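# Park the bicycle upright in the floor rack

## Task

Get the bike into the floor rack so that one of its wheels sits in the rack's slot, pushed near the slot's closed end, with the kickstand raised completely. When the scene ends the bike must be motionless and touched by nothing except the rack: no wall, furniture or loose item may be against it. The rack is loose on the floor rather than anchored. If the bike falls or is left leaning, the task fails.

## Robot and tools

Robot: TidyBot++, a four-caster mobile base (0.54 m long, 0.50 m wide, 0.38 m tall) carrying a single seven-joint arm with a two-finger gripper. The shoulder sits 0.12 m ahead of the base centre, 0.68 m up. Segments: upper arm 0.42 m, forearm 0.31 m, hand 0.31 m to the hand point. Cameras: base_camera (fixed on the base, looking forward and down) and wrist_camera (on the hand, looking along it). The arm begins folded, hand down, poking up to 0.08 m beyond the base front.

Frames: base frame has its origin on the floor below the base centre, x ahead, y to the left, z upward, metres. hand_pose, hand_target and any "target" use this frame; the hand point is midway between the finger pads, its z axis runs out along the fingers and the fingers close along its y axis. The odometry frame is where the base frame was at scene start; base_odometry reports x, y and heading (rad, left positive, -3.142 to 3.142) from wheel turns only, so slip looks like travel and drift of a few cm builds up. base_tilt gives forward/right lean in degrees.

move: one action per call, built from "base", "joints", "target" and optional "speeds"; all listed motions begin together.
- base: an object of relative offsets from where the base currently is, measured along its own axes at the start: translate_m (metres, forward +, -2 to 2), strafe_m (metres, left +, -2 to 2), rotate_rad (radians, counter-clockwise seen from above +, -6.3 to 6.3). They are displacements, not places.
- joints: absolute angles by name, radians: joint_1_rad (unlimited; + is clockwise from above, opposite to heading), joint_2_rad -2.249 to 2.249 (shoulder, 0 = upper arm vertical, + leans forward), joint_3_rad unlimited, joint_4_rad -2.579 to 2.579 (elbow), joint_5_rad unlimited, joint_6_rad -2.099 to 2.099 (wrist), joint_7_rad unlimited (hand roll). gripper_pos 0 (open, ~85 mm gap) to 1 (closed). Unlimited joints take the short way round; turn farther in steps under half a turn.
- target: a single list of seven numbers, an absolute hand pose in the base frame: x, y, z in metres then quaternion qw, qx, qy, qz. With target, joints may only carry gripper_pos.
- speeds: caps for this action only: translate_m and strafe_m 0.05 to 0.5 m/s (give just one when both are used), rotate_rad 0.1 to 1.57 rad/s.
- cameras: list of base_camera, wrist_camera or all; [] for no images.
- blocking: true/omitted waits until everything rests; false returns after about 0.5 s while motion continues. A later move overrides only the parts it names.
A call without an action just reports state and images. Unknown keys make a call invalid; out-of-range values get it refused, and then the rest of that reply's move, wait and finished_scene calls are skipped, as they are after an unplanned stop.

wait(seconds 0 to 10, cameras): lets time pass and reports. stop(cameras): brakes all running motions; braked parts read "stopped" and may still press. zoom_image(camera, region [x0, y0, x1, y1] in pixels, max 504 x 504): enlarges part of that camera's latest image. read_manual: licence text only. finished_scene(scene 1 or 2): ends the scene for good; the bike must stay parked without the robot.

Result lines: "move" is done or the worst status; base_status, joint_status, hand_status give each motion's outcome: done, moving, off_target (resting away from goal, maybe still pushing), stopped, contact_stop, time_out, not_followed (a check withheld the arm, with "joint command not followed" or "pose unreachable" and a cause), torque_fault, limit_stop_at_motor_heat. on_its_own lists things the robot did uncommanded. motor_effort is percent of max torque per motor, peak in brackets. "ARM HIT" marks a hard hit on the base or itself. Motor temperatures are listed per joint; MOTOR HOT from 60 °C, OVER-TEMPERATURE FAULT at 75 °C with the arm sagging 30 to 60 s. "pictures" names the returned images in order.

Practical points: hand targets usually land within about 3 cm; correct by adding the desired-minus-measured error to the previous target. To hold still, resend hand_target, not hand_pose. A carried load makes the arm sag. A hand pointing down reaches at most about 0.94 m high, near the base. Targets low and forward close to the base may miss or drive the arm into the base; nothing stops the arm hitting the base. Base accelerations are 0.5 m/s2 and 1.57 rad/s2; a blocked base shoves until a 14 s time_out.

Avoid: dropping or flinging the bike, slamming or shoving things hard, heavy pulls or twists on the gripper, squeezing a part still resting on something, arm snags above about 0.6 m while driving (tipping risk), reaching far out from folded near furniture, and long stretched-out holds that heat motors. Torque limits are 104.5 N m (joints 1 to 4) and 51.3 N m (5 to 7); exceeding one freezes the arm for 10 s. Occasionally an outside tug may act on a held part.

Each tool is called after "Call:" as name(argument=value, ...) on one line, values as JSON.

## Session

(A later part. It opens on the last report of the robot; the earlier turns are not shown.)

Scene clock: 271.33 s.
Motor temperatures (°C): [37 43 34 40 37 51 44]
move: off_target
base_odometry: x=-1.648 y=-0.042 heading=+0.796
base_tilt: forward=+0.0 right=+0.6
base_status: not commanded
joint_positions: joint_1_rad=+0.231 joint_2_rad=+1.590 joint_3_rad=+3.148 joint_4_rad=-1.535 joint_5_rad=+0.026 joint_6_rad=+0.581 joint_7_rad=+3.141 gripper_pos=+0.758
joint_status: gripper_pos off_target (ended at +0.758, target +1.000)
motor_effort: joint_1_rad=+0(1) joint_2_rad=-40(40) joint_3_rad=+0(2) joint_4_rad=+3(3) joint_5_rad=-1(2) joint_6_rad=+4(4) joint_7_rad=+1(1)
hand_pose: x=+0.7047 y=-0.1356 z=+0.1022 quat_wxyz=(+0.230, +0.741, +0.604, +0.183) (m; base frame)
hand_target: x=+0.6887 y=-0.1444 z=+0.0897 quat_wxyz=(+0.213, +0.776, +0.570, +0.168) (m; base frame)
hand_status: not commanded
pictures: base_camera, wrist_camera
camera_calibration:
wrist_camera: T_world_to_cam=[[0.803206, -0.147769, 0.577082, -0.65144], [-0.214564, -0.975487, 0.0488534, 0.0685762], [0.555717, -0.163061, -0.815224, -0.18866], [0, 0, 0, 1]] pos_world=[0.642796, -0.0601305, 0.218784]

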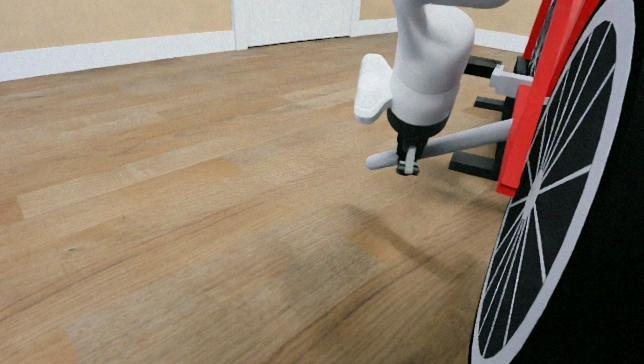

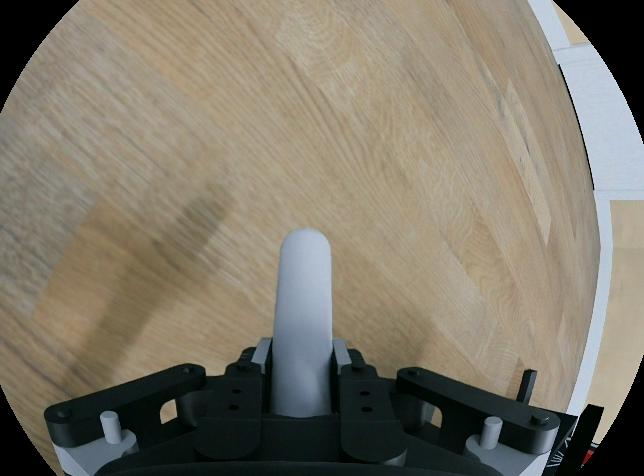

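Call:
move(joints={"joint_1_rad": 0.20, "joint_2_rad": 1.68, "joint_4_rad": -1.88, "joint_6_rad": 0.50, "joint_7_rad": -3.0}, cameras=["base_camera"])

Call:
move(joints={"joint_1_rad": 0.15, "joint_2_rad": 1.74, "joint_4_rad": -2.08, "joint_6_rad": 0.36, "joint_7_rad": -2.85}, cameras=["base_camera"])

Scene clock: 273.43 s.
Motor temperatures (°C): [37 43 34 40 37 51 44]
move: off_target
base_odometry: x=-1.648 y=-0.042 heading=+0.796
base_tilt: forward=+0.0 right=+0.6
base_status: not commanded
joint_positions: joint_1_rad=+0.188 joint_2_rad=+1.562 joint_3_rad=+3.132 joint_4_rad=-1.746 joint_5_rad=+0.026 joint_6_rad=+0.585 joint_7_rad=+3.272 gripper_pos=+0.758
joint_status: joint_2_rad off_target (ended at +1.562, target +1.680); joint_4_rad off_target (ended at -1.746, target -1.880); the others done
motor_effort: joint_1_rad=+4(6) joint_2_rad=-13(40) joint_3_rad=+0(5) joint_4_rad=-25(26) joint_5_rad=-6(8) joint_6_rad=-11(13) joint_7_rad=-4(6)
hand_pose: x=+0.6078 y=-0.0815 z=+0.0915 quat_wxyz=(+0.163, +0.704, +0.679, +0.130) (m; base frame)
hand_target: x=+0.4281 y=-0.0648 z=+0.0385 quat_wxyz=(+0.037, +0.736, +0.676, +0.019) (m; base frame)
hand_status: not commanded
pictures: base_camera

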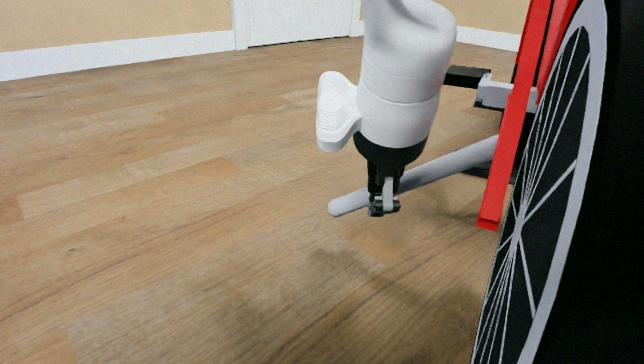

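Scene clock: 274.60 s.
Motor temperatures (°C): [37 43 34 40 37 51 44]
move: off_target
base_odometry: x=-1.648 y=-0.042 heading=+0.796
base_tilt: forward=+0.0 right=+0.6
base_status: not commanded
joint_positions: joint_1_rad=+0.156 joint_2_rad=+1.518 joint_3_rad=+3.154 joint_4_rad=-1.885 joint_5_rad=+0.026 joint_6_rad=+0.575 joint_7_rad=+3.461 gripper_pos=+0.758
joint_status: joint_2_rad off_target (ended at +1.518, target +1.740); joint_4_rad off_target (ended at -1.885, target -2.080); joint_6_rad off_target (ended at +0.575, target +0.360); the others done
motor_effort: joint_1_rad=+1(4) joint_2_rad=+12(13) joint_3_rad=-7(7) joint_4_rad=-38(39) joint_5_rad=-7(8) joint_6_rad=-24(24) joint_7_rad=-9(9)
hand_pose: x=+0.5488 y=-0.0689 z=+0.1043 quat_wxyz=(+0.134, +0.630, +0.761, +0.081) (m; base frame)
hand_target: x=+0.2375 y=-0.0189 z=+0.0706 quat_wxyz=(-0.130, +0.657, +0.737, -0.090) (m; base frame)
hand_status: not commanded
pictures: base_camera

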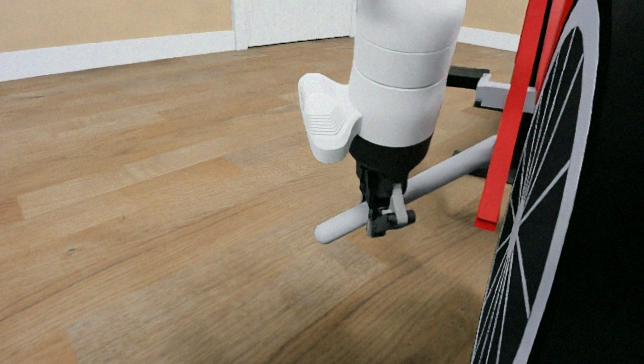

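Call:
move(joints={"joint_1_rad": 0.13, "joint_2_rad": 1.74, "joint_4_rad": -2.25, "joint_6_rad": 0.25, "joint_7_rad": -2.75})

Scene clock: 275.77 s.
Motor temperatures (°C): [37 43 34 40 37 51 44]
move: off_target
base_odometry: x=-1.648 y=-0.042 heading=+0.796
base_tilt: forward=+0.0 right=+0.6
base_status: not commanded
joint_positions: joint_1_rad=+0.134 joint_2_rad=+1.464 joint_3_rad=+3.185 joint_4_rad=-1.981 joint_5_rad=+0.026 joint_6_rad=+0.531 joint_7_rad=+3.597 gripper_pos=+0.758
joint_status: joint_2_rad off_target (ended at +1.464, target +1.740); joint_4_rad off_target (ended at -1.981, target -2.250); joint_6_rad off_target (ended at +0.531, target +0.250); the others done
motor_effort: joint_1_rad=+2(2) joint_2_rad=+24(24) joint_3_rad=-13(13) joint_4_rad=-54(54) joint_5_rad=-9(9) joint_6_rad=-36(36) joint_7_rad=-13(14)
hand_pose: x=+0.5074 y=-0.0729 z=+0.1231 quat_wxyz=(+0.108, +0.571, +0.813, +0.039) (m; base frame)
hand_target: x=+0.1225 y=-0.0006 z=+0.1459 quat_wxyz=(-0.252, +0.592, +0.750, -0.154) (m; base frame)
hand_status: not commanded
pictures: base_camera, wrist_camera
camera_calibration:
wrist_camera: T_world_to_cam=[[0.911036, 0.359735, 0.201503, -0.467311], [0.328334, -0.928542, 0.173225, -0.201014], [0.249419, -0.0916542, -0.964049, 0.127172], [0, 0, 0, 1]] pos_world=[0.460018, -0.00688584, 0.251585]

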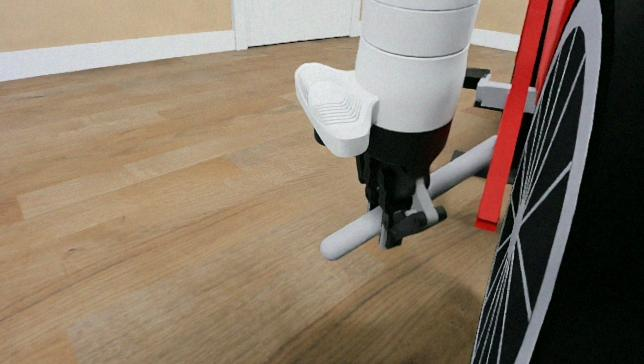

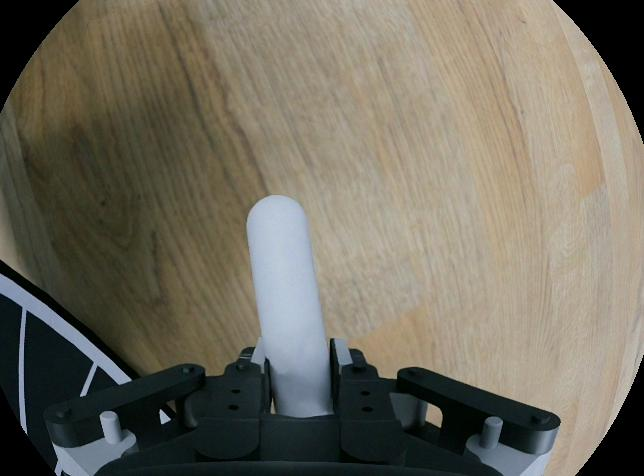

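Call:
move(joints={"joint_1_rad": 0.13, "joint_2_rad": 1.68, "joint_4_rad": -2.36, "joint_6_rad": 0.17, "joint_7_rad": -2.62})

Scene clock: 277.13 s.
Motor temperatures (°C): [37 43 34 41 37 52 44]
move: off_target
base_odometry: x=-1.648 y=-0.042 heading=+0.796
base_tilt: forward=+0.0 right=+0.6
base_status: not commanded
joint_positions: joint_1_rad=+0.134 joint_2_rad=+1.413 joint_3_rad=+3.209 joint_4_rad=-2.045 joint_5_rad=+0.026 joint_6_rad=+0.480 joint_7_rad=+3.738 gripper_pos=+0.758
joint_status: joint_2_rad off_target (ended at +1.413, target +1.680); joint_4_rad off_target (ended at -2.045, target -2.360); joint_6_rad off_target (ended at +0.480, target +0.170); the others done
motor_effort: joint_1_rad=+1(2) joint_2_rad=+23(24) joint_3_rad=-17(17) joint_4_rad=-65(65) joint_5_rad=-8(9) joint_6_rad=-42(42) joint_7_rad=-15(15)
hand_pose: x=+0.4794 y=-0.0837 z=+0.1423 quat_wxyz=(+0.086, +0.516, +0.852, +0.007) (m; base frame)
hand_target: x=+0.0844 y=+0.0051 z=+0.2079 quat_wxyz=(-0.316, +0.530, +0.769, -0.164) (m; base frame)
hand_status: not commanded
pictures: base_camera, wrist_camera
camera_calibration:
wrist_camera: T_world_to_cam=[[0.868792, 0.481414, 0.115939, -0.399116], [0.458036, -0.870256, 0.181266, -0.263615], [0.188161, -0.104378, -0.976576, 0.181725], [0, 0, 0, 1]] pos_world=[0.4333, -0.0183041, 0.271525]

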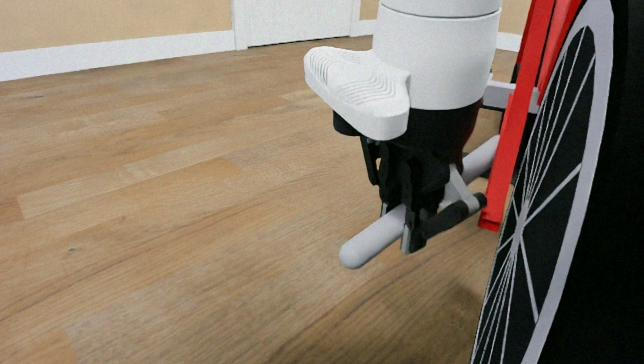

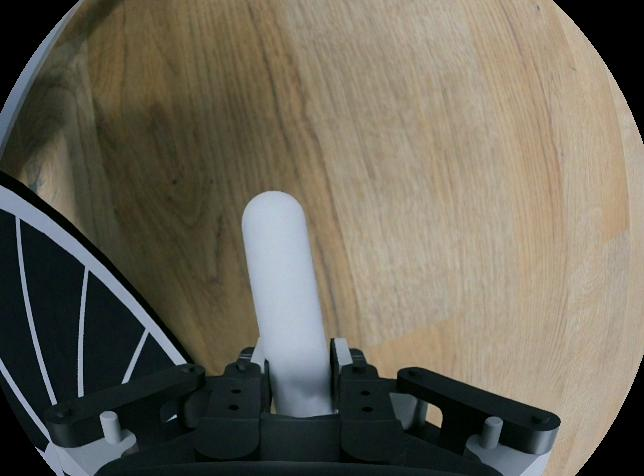

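Call:
move(joints={"joint_1_rad": 0.17, "joint_2_rad": 1.60, "joint_4_rad": -2.44, "joint_6_rad": 0.12, "joint_7_rad": -2.47})

Scene clock: 278.60 s.
Motor temperatures (°C): [37 43 34 41 37 52 44]
move: not_followed
TORQUE WARNING: joint_2_rad reached its warning level (56.7 N m). A warning alone does not stop the arm.
base_odometry: x=-1.648 y=-0.042 heading=+0.796
base_tilt: forward=+0.0 right=+0.6
base_status: not commanded
joint_positions: joint_1_rad=+0.128 joint_2_rad=+1.371 joint_3_rad=+3.222 joint_4_rad=-2.053 joint_5_rad=+0.046 joint_6_rad=+0.486 joint_7_rad=+3.828 gripper_pos=+0.761
joint_status: joint_1_rad not_followed (moved -0.006 of +0.036); joint_2_rad not_followed (moved -0.042 of +0.187); joint_4_rad not_followed (moved -0.008 of -0.395); joint_6_rad not_followed (moved +0.006 of -0.360); joint_7_rad not_followed (moved +0.090 of +0.075)
motor_effort: joint_1_rad=+2(17) joint_2_rad=-28(108) joint_3_rad=+0(29) joint_4_rad=-7(69) joint_5_rad=-5(19) joint_6_rad=-3(53) joint_7_rad=-4(16)
hand_pose: x=+0.4980 y=-0.0884 z=+0.1589 quat_wxyz=(+0.105, +0.467, +0.878, +0.008) (m; base frame)
hand_target: x=+0.4707 y=-0.0882 z=+0.1492 quat_wxyz=(+0.079, +0.494, +0.866, -0.003) (m; base frame)
hand_status: not commanded
pictures: base_camera, wrist_camera
joint command not followed: on one or more control steps a check withheld the commanded joint targets, and the robot was not sent them on those steps. On the call's last step the targets were still withheld.
cause: the commanded joint targets, or the way to them, would bring two parts of the arm too close to each other (its base and another part of the arm, with the joints from joint_1_rad to joint_7_rad between them).
camera_calibration:
wrist_camera: T_world_to_cam=[[0.806389, 0.57774, 0.126306, -0.377002], [0.545437, -0.809115, 0.218703, -0.323266], [0.22855, -0.107468, -0.967582, 0.172133], [0, 0, 0, 1]] pos_world=[0.440991, -0.025252, 0.28487]

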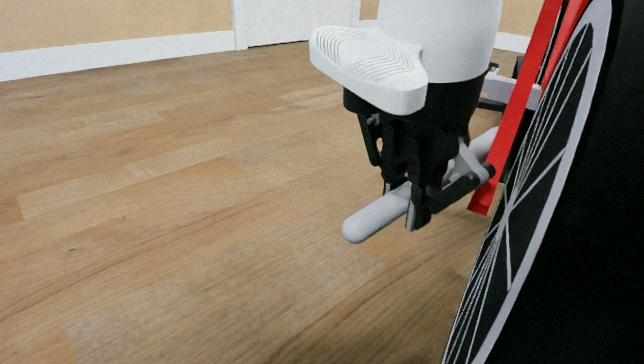

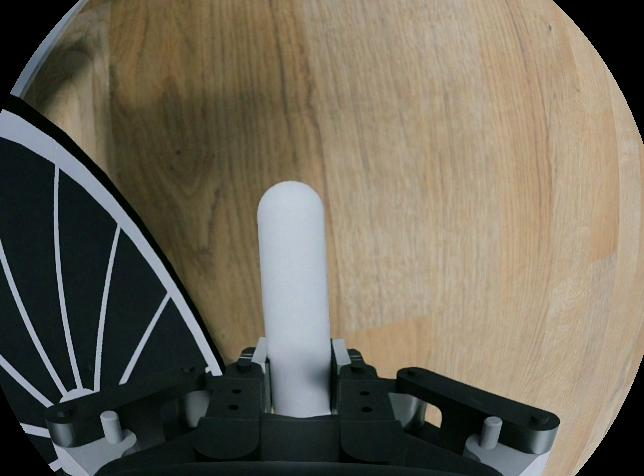

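Call:
move(joints={"joint_1_rad": 0.18, "joint_2_rad": 1.52, "joint_3_rad": 3.14, "joint_4_rad": -2.34, "joint_6_rad": 0.25, "joint_7_rad": -2.47})

Scene clock: 280.07 s.
Motor temperatures (°C): [37 43 34 41 37 52 44]
move: off_target
base_odometry: x=-1.648 y=-0.042 heading=+0.796
base_tilt: forward=+0.0 right=+0.6
base_status: not commanded
joint_positions: joint_1_rad=+0.163 joint_2_rad=+1.353 joint_3_rad=+3.197 joint_4_rad=-2.119 joint_5_rad=+0.034 joint_6_rad=+0.480 joint_7_rad=+3.860 gripper_pos=+0.761
joint_status: joint_2_rad off_target (ended at +1.353, target +1.520); joint_3_rad off_target (ended at +3.197, target +3.140); joint_4_rad off_target (ended at -2.119, target -2.340); joint_6_rad off_target (ended at +0.480, target +0.250); the others done
motor_effort: joint_1_rad=+3(6) joint_2_rad=+0(29) joint_3_rad=-8(14) joint_4_rad=-46(53) joint_5_rad=-8(10) joint_6_rad=-30(37) joint_7_rad=-11(11)
hand_pose: x=+0.4649 y=-0.0833 z=+0.1674 quat_wxyz=(+0.077, +0.474, +0.877, +0.005) (m; base frame)
hand_target: x=+0.1906 y=-0.0132 z=+0.1888 quat_wxyz=(-0.215, +0.511, +0.828, -0.087) (m; base frame)
hand_status: not commanded
pictures: base_camera, wrist_camera
held back during your reply time, on 12 control steps: two parts of the arm were too close to each other, or the arm's last command would have brought them too close.
led back after a hold: the arm was led back toward your command in small steps, so it may still be short of it.
joint command not followed: on one or more control steps a check withheld the commanded joint targets, and the robot was not sent them on those steps.
cause: the commanded joint targets, or the way to them, would bring two parts of the arm too close to each other (its base and another part of the arm, with the joints from joint_1_rad to joint_7_rad between them).
camera_calibration:
wrist_camera: T_world_to_cam=[[0.820515, 0.563224, 0.0976375, -0.35736], [0.543649, -0.821672, 0.171177, -0.295245], [0.176637, -0.0873726, -0.98039, 0.216431], [0, 0, 0, 1]] pos_world=[0.415499, -0.0224105, 0.297618]

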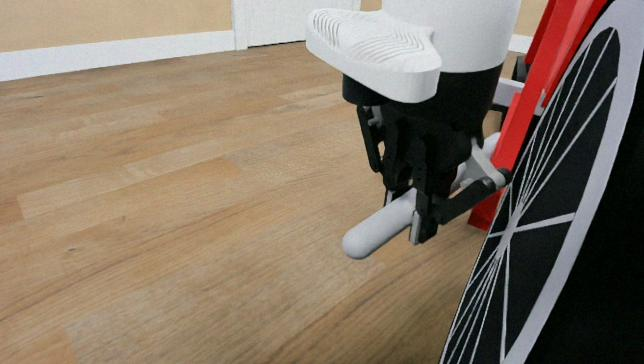

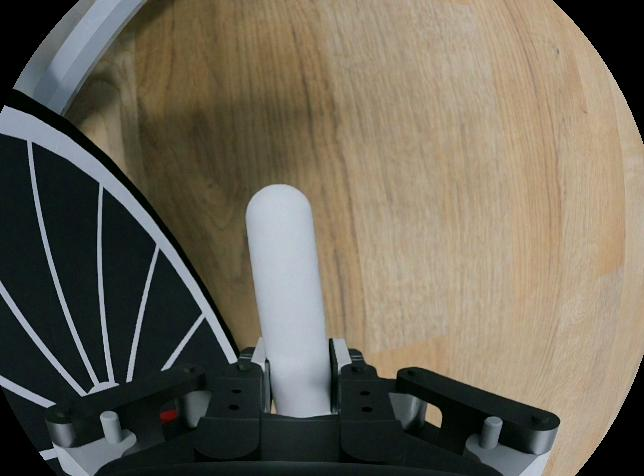

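Call:
move(joints={"joint_1_rad": 0.22, "joint_2_rad": 1.44, "joint_4_rad": -2.42, "joint_6_rad": 0.28, "joint_7_rad": -2.33})

Scene clock: 281.13 s.
Motor temperatures (°C): [37 43 34 41 37 52 44]
move: off_target
base_odometry: x=-1.648 y=-0.042 heading=+0.796
base_tilt: forward=+0.0 right=+0.6
base_status: not commanded
joint_positions: joint_1_rad=+0.202 joint_2_rad=+1.326 joint_3_rad=+3.182 joint_4_rad=-2.152 joint_5_rad=+0.030 joint_6_rad=+0.480 joint_7_rad=+3.944 gripper_pos=+0.761
joint_status: joint_2_rad off_target (ended at +1.326, target +1.440); joint_4_rad off_target (ended at -2.152, target -2.420); joint_6_rad off_target (ended at +0.480, target +0.280); the others done
motor_effort: joint_1_rad=+1(3) joint_2_rad=-5(6) joint_3_rad=-7(12) joint_4_rad=-55(56) joint_5_rad=-2(8) joint_6_rad=-33(35) joint_7_rad=-4(11)
hand_pose: x=+0.4577 y=-0.0870 z=+0.1787 quat_wxyz=(+0.073, +0.456, +0.887, +0.007) (m; base frame)
hand_target: x=+0.1951 y=-0.0175 z=+0.2182 quat_wxyz=(-0.208, +0.470, +0.855, -0.064) (m; base frame)
hand_status: not commanded
pictures: base_camera, wrist_camera
camera_calibration:
wrist_camera: T_world_to_cam=[[0.796957, 0.596674, 0.0940184, -0.336104], [0.578675, -0.798819, 0.164389, -0.309124], [0.173191, -0.0766052, -0.981905, 0.231318], [0, 0, 0, 1]] pos_world=[0.406681, -0.0286692, 0.309549]

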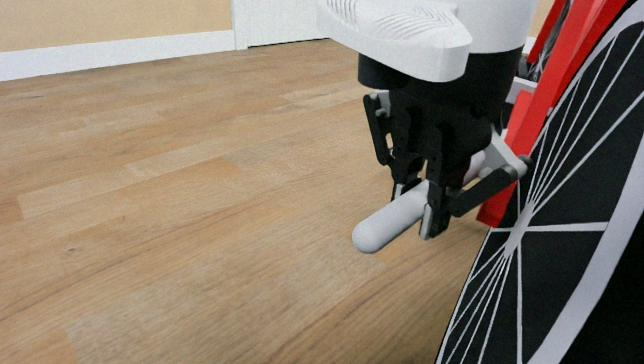

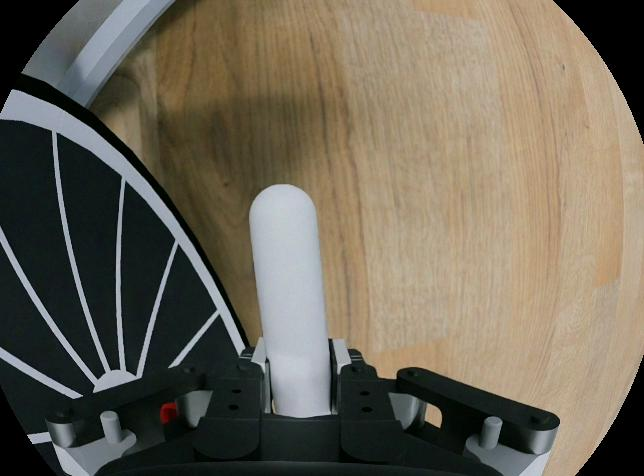

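Call:
move(joints={"joint_1_rad": 0.16, "joint_2_rad": 1.56, "joint_4_rad": -2.44, "joint_6_rad": 0.24, "joint_7_rad": -2.2})

Scene clock: 282.77 s.
Motor temperatures (°C): [37 43 34 41 37 52 44]
move: not_followed
TORQUE WARNING: joint_2_rad reached its warning level (56.7 N m). A warning alone does not stop the arm.
base_odometry: x=-1.648 y=-0.042 heading=+0.796
base_tilt: forward=+0.0 right=+0.6
base_status: not commanded
joint_positions: joint_1_rad=+0.198 joint_2_rad=+1.329 joint_3_rad=+3.192 joint_4_rad=-2.104 joint_5_rad=+0.050 joint_6_rad=+0.478 joint_7_rad=+3.988 gripper_pos=+0.765
joint_status: joint_1_rad not_followed (moved -0.004 of -0.042); joint_2_rad not_followed (moved +0.003 of +0.234); joint_4_rad not_followed (moved +0.047 of -0.288); joint_6_rad not_followed (moved -0.002 of -0.240); joint_7_rad not_followed (moved +0.044 of +0.140)
on_its_own: joint_3_rad still aims at your old target +3.140
motor_effort: joint_1_rad=+0(13) joint_2_rad=-31(108) joint_3_rad=-3(21) joint_4_rad=-14(65) joint_5_rad=+1(11) joint_6_rad=-4(57) joint_7_rad=+0(5)
hand_pose: x=+0.4831 y=-0.0941 z=+0.1753 quat_wxyz=(+0.093, +0.426, +0.900, +0.009) (m; base frame)
hand_target: x=+0.4557 y=-0.0831 z=+0.1770 quat_wxyz=(+0.070, +0.429, +0.900, +0.004) (m; base frame)
hand_status: not commanded
pictures: base_camera, wrist_camera
joint command not followed: on one or more control steps a check withheld the commanded joint targets, and the robot was not sent them on those steps. On the call's last step the targets were still withheld.
cause: the commanded joint targets, or the way to them, would bring two parts of the arm too close to each other (its base and another part of the arm, with the joints from joint_1_rad to joint_7_rad between them).
camera_calibration:
wrist_camera: T_world_to_cam=[[0.752065, 0.64975, 0.110557, -0.328004], [0.623227, -0.755645, 0.201468, -0.352851], [0.214446, -0.0826153, -0.973236, 0.200991], [0, 0, 0, 1]] pos_world=[0.423485, -0.0369046, 0.302963]

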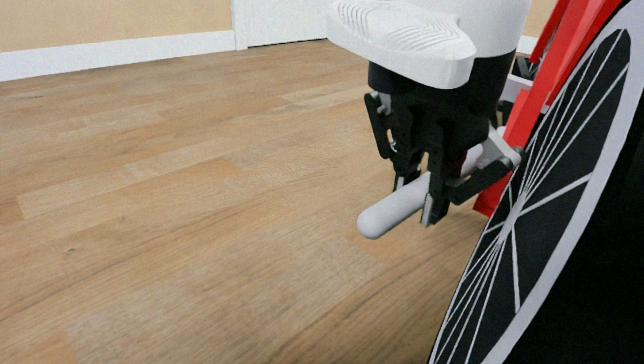

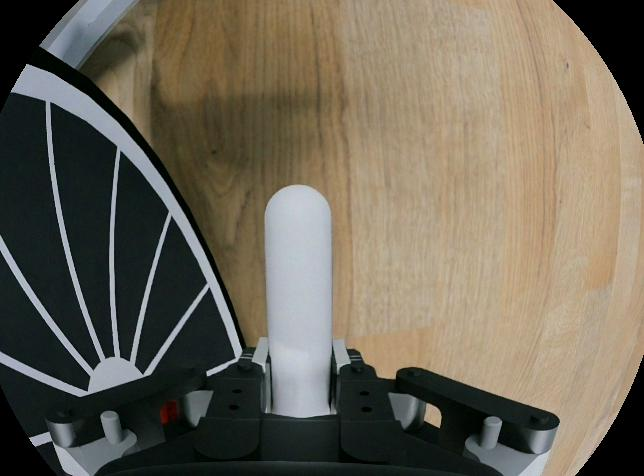

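Call:
move(joints={"joint_1_rad": 0.2, "joint_2_rad": 1.45, "joint_4_rad": -2.22, "joint_6_rad": 0.05, "joint_7_rad": -2.3}, cameras=[])

Call:
move(joints={"joint_1_rad": 0.2, "joint_2_rad": 1.50, "joint_4_rad": -2.2, "joint_6_rad": -0.3})

Scene clock: 284.50 s.
Motor temperatures (°C): [37 43 34 41 37 52 44]
move: off_target
base_odometry: x=-1.648 y=-0.042 heading=+0.796
base_tilt: forward=+0.0 right=+0.6
base_status: not commanded
joint_positions: joint_1_rad=+0.202 joint_2_rad=+1.299 joint_3_rad=+3.176 joint_4_rad=-2.067 joint_5_rad=+0.025 joint_6_rad=+0.265 joint_7_rad=+4.011 gripper_pos=+0.765
joint_status: joint_2_rad off_target (ended at +1.299, target +1.450); joint_4_rad off_target (ended at -2.067, target -2.220); joint_6_rad off_target (ended at +0.265, target +0.050); the others done
motor_effort: joint_1_rad=-2(5) joint_2_rad=+1(32) joint_3_rad=-9(13) joint_4_rad=-36(47) joint_5_rad=-3(6) joint_6_rad=-27(30) joint_7_rad=-3(4)
hand_pose: x=+0.4565 y=-0.0861 z=+0.1770 quat_wxyz=(+0.023, +0.429, +0.903, -0.008) (m; base frame)
hand_target: x=+0.2329 y=-0.0214 z=+0.1847 quat_wxyz=(-0.228, +0.448, +0.862, -0.065) (m; base frame)
hand_status: not commanded
pictures: none
held back during your reply time, on 10 control steps: two parts of the arm were too close to each other, or the arm's last command would have brought them too close.
led back after a hold: the arm was led back toward your command in small steps, so it may still be short of it.
joint command not followed: on one or more control steps a check withheld the commanded joint targets, and the robot was not sent them on those steps.
cause: the commanded joint targets, or the way to them, would bring two parts of the arm too close to each other (its base and another part of the arm, with the joints from joint_1_rad to joint_7_rad between them).
No camera images: "cameras" was empty.

Scene clock: 285.57 s.
Motor temperatures (°C): [37 43 34 41 37 52 44]
move: off_target
base_odometry: x=-1.648 y=-0.042 heading=+0.796
base_tilt: forward=+0.0 right=+0.6
base_status: not commanded
joint_positions: joint_1_rad=+0.203 joint_2_rad=+1.282 joint_3_rad=+3.176 joint_4_rad=-1.949 joint_5_rad=+0.025 joint_6_rad=-0.018 joint_7_rad=+4.011 gripper_pos=+0.765
joint_status: joint_2_rad off_target (ended at +1.282, target +1.500); joint_4_rad off_target (ended at -1.949, target -2.200); joint_6_rad off_target (ended at -0.018, target -0.300); the others done
motor_effort: joint_1_rad=+0(3) joint_2_rad=+12(13) joint_3_rad=-7(9) joint_4_rad=-53(53) joint_5_rad=-6(7) joint_6_rad=-41(41) joint_7_rad=-4(4)
hand_pose: x=+0.4503 y=-0.0871 z=+0.1790 quat_wxyz=(-0.048, +0.430, +0.901, -0.029) (m; base frame)
hand_target: x=+0.1372 y=+0.0012 z=+0.2415 quat_wxyz=(-0.401, +0.420, +0.806, -0.110) (m; base frame)
hand_status: not commanded
pictures: base_camera, wrist_camera
camera_calibration:
wrist_camera: T_world_to_cam=[[0.764273, 0.640574, -0.0745114, -0.281477], [0.640878, -0.767301, -0.0229111, -0.296669], [-0.0718489, -0.0302424, -0.996957, 0.349879], [0, 0, 0, 1]] pos_world=[0.430392, -0.0367463, 0.321044]

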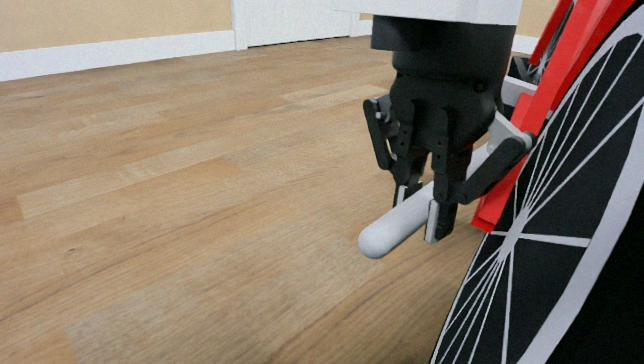

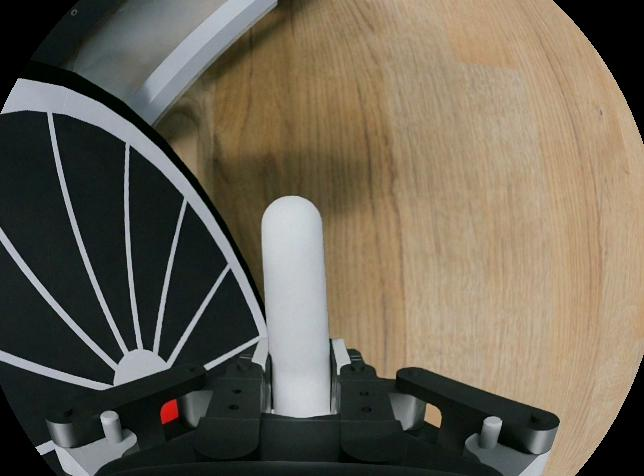

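Call:
move(joints={"joint_1_rad": 0.2, "joint_2_rad": 1.57, "joint_4_rad": -2.23, "joint_6_rad": -0.5})

Scene clock: 286.80 s.
Motor temperatures (°C): [37 43 34 41 37 52 44]
move: off_target
base_odometry: x=-1.648 y=-0.042 heading=+0.796
base_tilt: forward=+0.0 right=+0.6
base_status: not commanded
joint_positions: joint_1_rad=+0.203 joint_2_rad=+1.283 joint_3_rad=+3.176 joint_4_rad=-1.894 joint_5_rad=+0.025 joint_6_rad=-0.139 joint_7_rad=+4.011 gripper_pos=+0.765
joint_status: joint_2_rad off_target (ended at +1.283, target +1.570); joint_4_rad off_target (ended at -1.894, target -2.230); joint_6_rad off_target (ended at -0.139, target -0.500); the others done
motor_effort: joint_1_rad=+0(1) joint_2_rad=+18(21) joint_3_rad=-8(9) joint_4_rad=-70(70) joint_5_rad=-7(9) joint_6_rad=-54(54) joint_7_rad=-4(5)
hand_pose: x=+0.4463 y=-0.0872 z=+0.1805 quat_wxyz=(-0.081, +0.429, +0.899, -0.038) (m; base frame)
hand_target: x=+0.0647 y=+0.0176 z=+0.3087 quat_wxyz=(-0.528, +0.388, +0.742, -0.144) (m; base frame)
hand_status: not commanded
pictures: base_camera, wrist_camera
camera_calibration:
wrist_camera: T_world_to_cam=[[0.759188, 0.640116, -0.117837, -0.268241], [0.636134, -0.768044, -0.0737645, -0.282931], [-0.137722, -0.0189589, -0.990289, 0.380336], [0, 0, 0, 1]] pos_world=[0.436008, -0.0383879, 0.324164]

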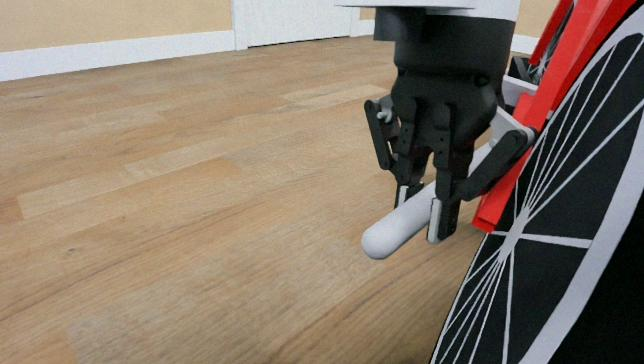

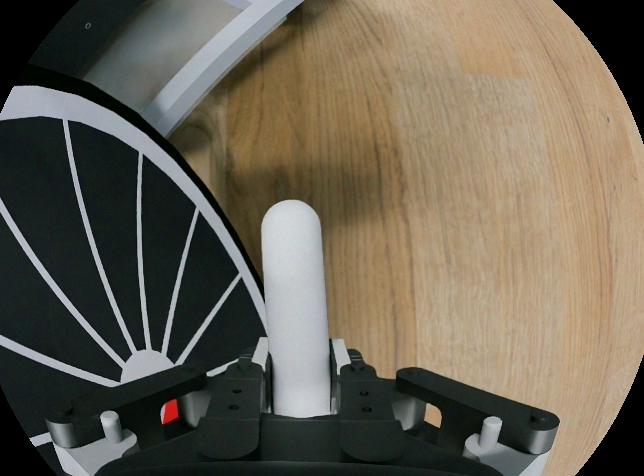

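Call:
move(joints={"joint_1_rad": 0.2, "joint_2_rad": 1.32, "joint_4_rad": -1.93, "joint_6_rad": -0.15}, cameras=[])

Call:
move(joints={"gripper_pos": 0.5})

Scene clock: 288.47 s.
Motor temperatures (°C): [37 43 34 41 37 52 44]
move: off_target
base_odometry: x=-1.648 y=-0.042 heading=+0.796
base_tilt: forward=+0.0 right=+0.6
base_status: not commanded
joint_positions: joint_1_rad=+0.203 joint_2_rad=+1.282 joint_3_rad=+3.175 joint_4_rad=-1.884 joint_5_rad=+0.025 joint_6_rad=-0.139 joint_7_rad=+4.011 gripper_pos=+0.765
joint_status: joint_4_rad off_target (ended at -1.884, target -1.930); the others done
motor_effort: joint_1_rad=+0(1) joint_2_rad=-25(25) joint_3_rad=-4(8) joint_4_rad=-14(70) joint_5_rad=-7(8) joint_6_rad=-12(54) joint_7_rad=-4(4)
hand_pose: x=+0.4530 y=-0.0880 z=+0.1803 quat_wxyz=(-0.076, +0.429, +0.899, -0.036) (m; base frame)
hand_target: x=+0.4079 y=-0.0548 z=+0.1728 quat_wxyz=(-0.125, +0.457, +0.880, -0.033) (m; base frame)
hand_status: not commanded
pictures: none
No camera images: "cameras" was empty.

Scene clock: 290.00 s.
Motor temperatures (°C): [37 43 34 41 37 52 44]
move: done
base_odometry: x=-1.648 y=-0.042 heading=+0.796
base_tilt: forward=+0.0 right=+0.6
base_status: not commanded
joint_positions: joint_1_rad=+0.208 joint_2_rad=+1.320 joint_3_rad=+3.153 joint_4_rad=-1.943 joint_5_rad=+0.015 joint_6_rad=-0.168 joint_7_rad=+4.002 gripper_pos=+0.500
joint_status: all done
on_its_own: joint_4_rad moved -0.058 to your old target -1.930
motor_effort: joint_1_rad=-2(4) joint_2_rad=-34(37) joint_3_rad=-4(8) joint_4_rad=-2(14) joint_5_rad=-1(8) joint_6_rad=-1(12) joint_7_rad=+1(5)
hand_pose: x=+0.3924 y=-0.0635 z=+0.1757 quat_wxyz=(-0.139, +0.434, +0.889, -0.041) (m; base frame)
hand_target: x=+0.4079 y=-0.0548 z=+0.1728 quat_wxyz=(-0.125, +0.457, +0.880, -0.033) (m; base frame)
hand_status: not commanded
pictures: base_camera, wrist_camera
camera_calibration:
wrist_camera: T_world_to_cam=[[0.756204, 0.631037, -0.173053, -0.232747], [0.607178, -0.775302, -0.173901, -0.202306], [-0.243906, 0.0264307, -0.969439, 0.409437], [0, 0, 0, 1]] pos_world=[0.398705, -0.0207981, 0.321465]

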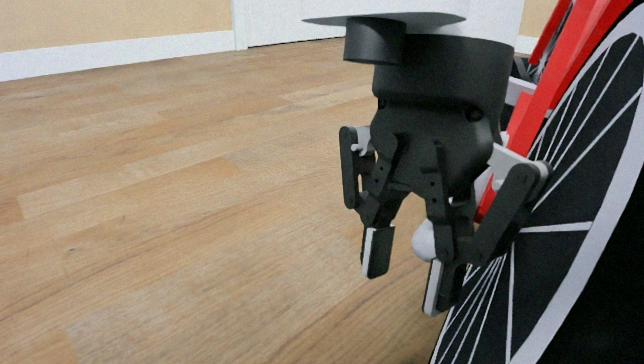

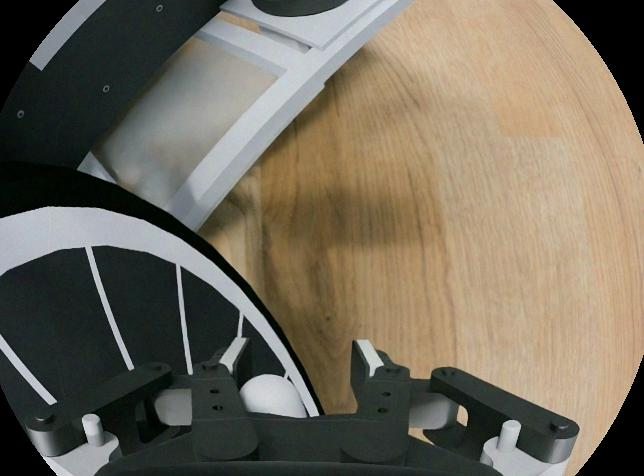

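Call:
move(joints={"joint_2_rad": 1.07, "joint_4_rad": -1.93, "joint_6_rad": -0.48})

Call:
move(joints={"joint_1_rad": 0.1, "joint_2_rad": 0.6, "joint_4_rad": -1.95, "joint_6_rad": -0.6})

Scene clock: 291.73 s.
Motor temperatures (°C): [37 43 34 41 37 52 44]
move: done
base_odometry: x=-1.648 y=-0.042 heading=+0.796
base_tilt: forward=+0.0 right=+0.6
base_status: not commanded
joint_positions: joint_1_rad=+0.208 joint_2_rad=+1.087 joint_3_rad=+3.152 joint_4_rad=-1.936 joint_5_rad=+0.015 joint_6_rad=-0.430 joint_7_rad=+4.002 gripper_pos=+0.500
joint_status: all done
motor_effort: joint_1_rad=+0(2) joint_2_rad=-33(37) joint_3_rad=-1(3) joint_4_rad=+0(3) joint_5_rad=-1(2) joint_6_rad=-3(3) joint_7_rad=+1(1)
hand_pose: x=+0.4250 y=-0.0710 z=+0.2691 quat_wxyz=(-0.149, +0.434, +0.887, -0.045) (m; base frame)
hand_target: x=+0.4243 y=-0.0553 z=+0.2790 quat_wxyz=(-0.164, +0.454, +0.875, -0.039) (m; base frame)
hand_status: not commanded
pictures: base_camera, wrist_camera
camera_calibration:
wrist_camera: T_world_to_cam=[[0.753796, 0.629433, -0.188698, -0.231416], [0.601164, -0.77652, -0.188728, -0.20521], [-0.265319, 0.0288241, -0.96373, 0.515904], [0, 0, 0, 1]] pos_world=[0.434684, -0.0285589, 0.414796]

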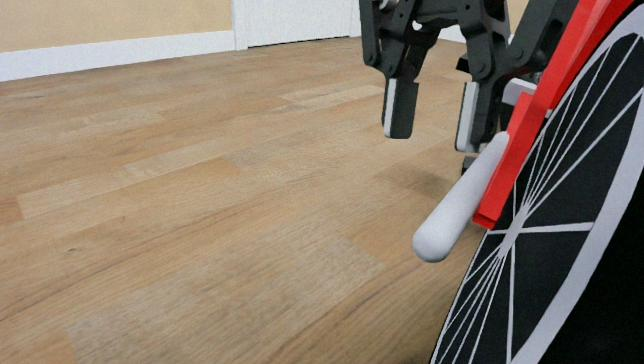

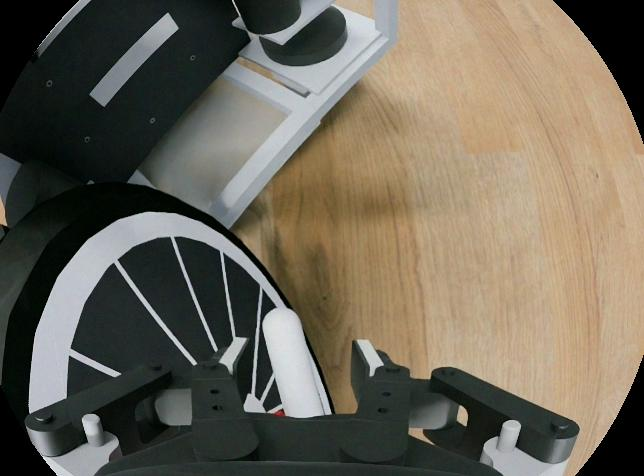

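Scene clock: 293.40 s.
Motor temperatures (°C): [37 43 34 41 37 52 44]
move: done
base_odometry: x=-1.648 y=-0.042 heading=+0.796
base_tilt: forward=+0.0 right=+0.6
base_status: not commanded
joint_positions: joint_1_rad=+0.116 joint_2_rad=+0.624 joint_3_rad=+3.152 joint_4_rad=-1.938 joint_5_rad=+0.015 joint_6_rad=-0.549 joint_7_rad=+4.002 gripper_pos=+0.500
joint_status: all done
motor_effort: joint_1_rad=+0(1) joint_2_rad=-31(37) joint_3_rad=+0(1) joint_4_rad=+9(10) joint_5_rad=-2(3) joint_6_rad=+0(3) joint_7_rad=+1(1)
hand_pose: x=+0.5429 y=-0.0559 z=+0.4490 quat_wxyz=(+0.016, +0.400, +0.916, -0.003) (m; base frame)
hand_target: x=+0.5280 y=-0.0336 z=+0.4569 quat_wxyz=(-0.007, +0.413, +0.910, +0.007) (m; base frame)
hand_status: not commanded
pictures: base_camera, wrist_camera
camera_calibration:
wrist_camera: T_world_to_cam=[[0.72203, 0.691394, 0.0254347, -0.371154], [0.688392, -0.7216, 0.0735512, -0.392471], [0.0692066, -0.0355971, -0.996967, 0.549765], [0, 0, 0, 1]] pos_world=[0.500111, -0.00702333, 0.586405]

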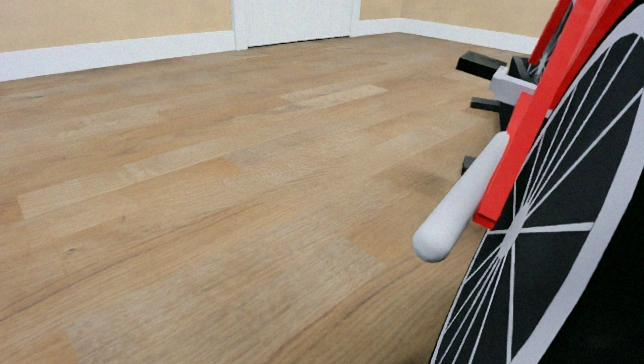

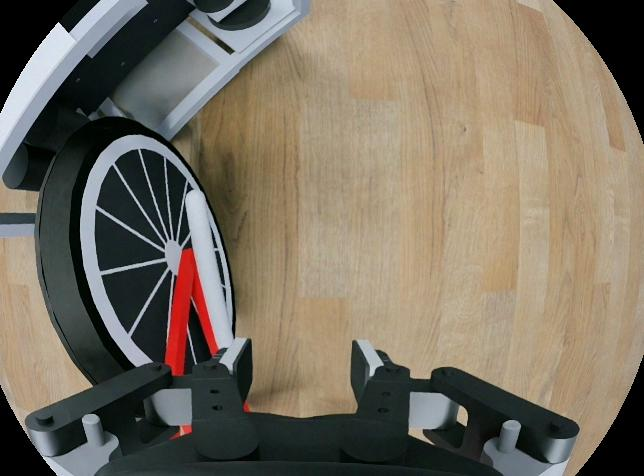

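Call:
move(base={"translate_m": -0.3}, speeds={"translate_m": 0.2}, joints={"joint_1_rad": 0.0, "joint_2_rad": 0.15, "joint_4_rad": -1.55, "joint_6_rad": -1.1, "joint_7_rad": 1.57})

Call:
zoom_image(camera="base_camera", region=[340, 0, 644, 304])

Call:
zoom_image(camera="wrist_camera", region=[300, 60, 604, 364])

Scene clock: 296.50 s.
Motor temperatures (°C): [37 43 34 41 37 52 44]
move: done
base_odometry: x=-1.858 y=-0.257 heading=+0.795
base_tilt: forward=+0.0 right=+0.6
base_status: done
joint_positions: joint_1_rad=+0.016 joint_2_rad=+0.170 joint_3_rad=+3.152 joint_4_rad=-1.554 joint_5_rad=+0.015 joint_6_rad=-1.046 joint_7_rad=+1.619 gripper_pos=+0.500
joint_status: all done
motor_effort: joint_1_rad=+0(1) joint_2_rad=-25(35) joint_3_rad=+0(1) joint_4_rad=+19(19) joint_5_rad=-2(3) joint_6_rad=+3(4) joint_7_rad=+1(2)
hand_pose: x=+0.6138 y=-0.0158 z=+0.7587 quat_wxyz=(+0.015, +0.983, +0.013, +0.185) (m; base frame)
hand_target: x=+0.5979 y=+0.0104 z=+0.7642 quat_wxyz=(-0.015, +0.985, -0.004, +0.170) (m; base frame)
hand_status: not commanded
pictures: base_camera, wrist_camera
camera_calibration:
wrist_camera: T_world_to_cam=[[0.0285515, -0.998004, 0.0563297, -0.0824636], [-0.94531, -0.0452757, -0.323015, 0.879222], [0.32492, -0.0440265, -0.944716, 0.658333], [0, 0, 0, 1]] pos_world=[0.619587, -0.0135075, 0.910585]

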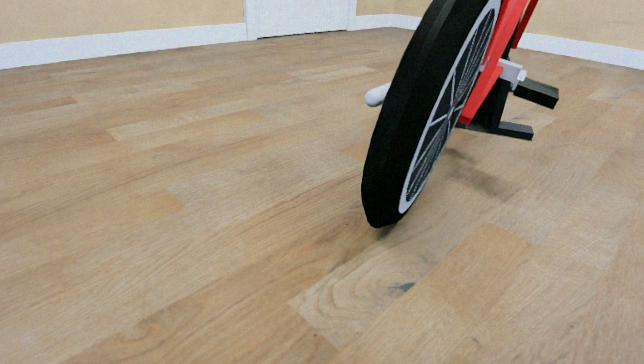

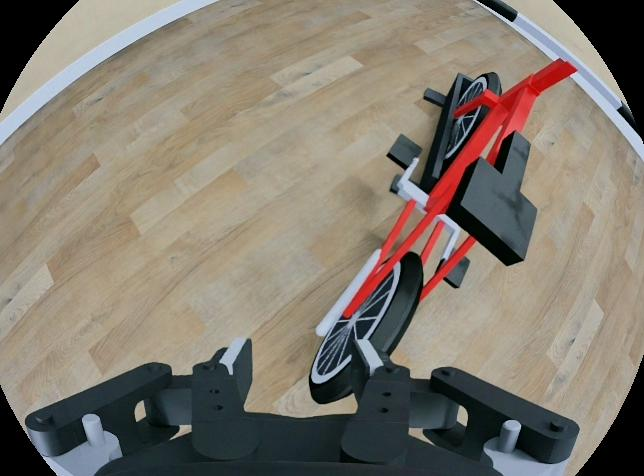

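Scaled by 1.658.

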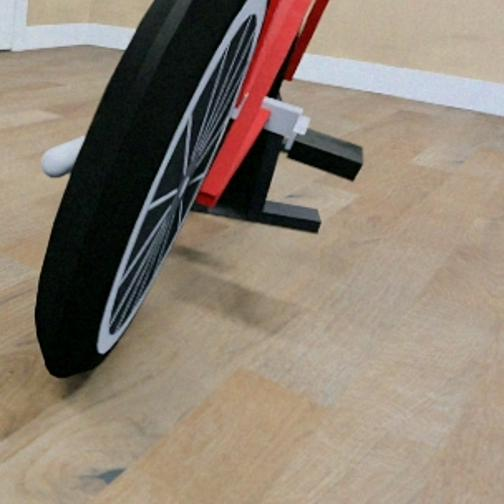

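Scaled by 1.658.

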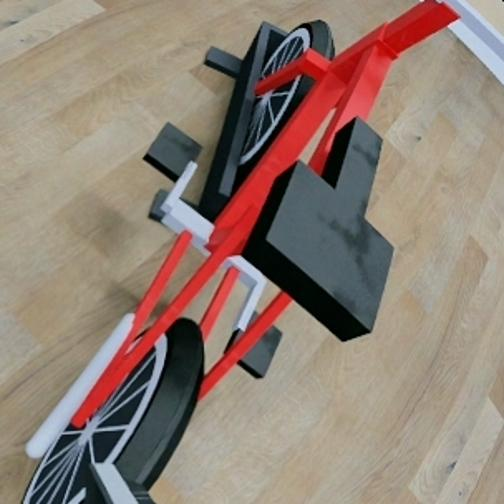

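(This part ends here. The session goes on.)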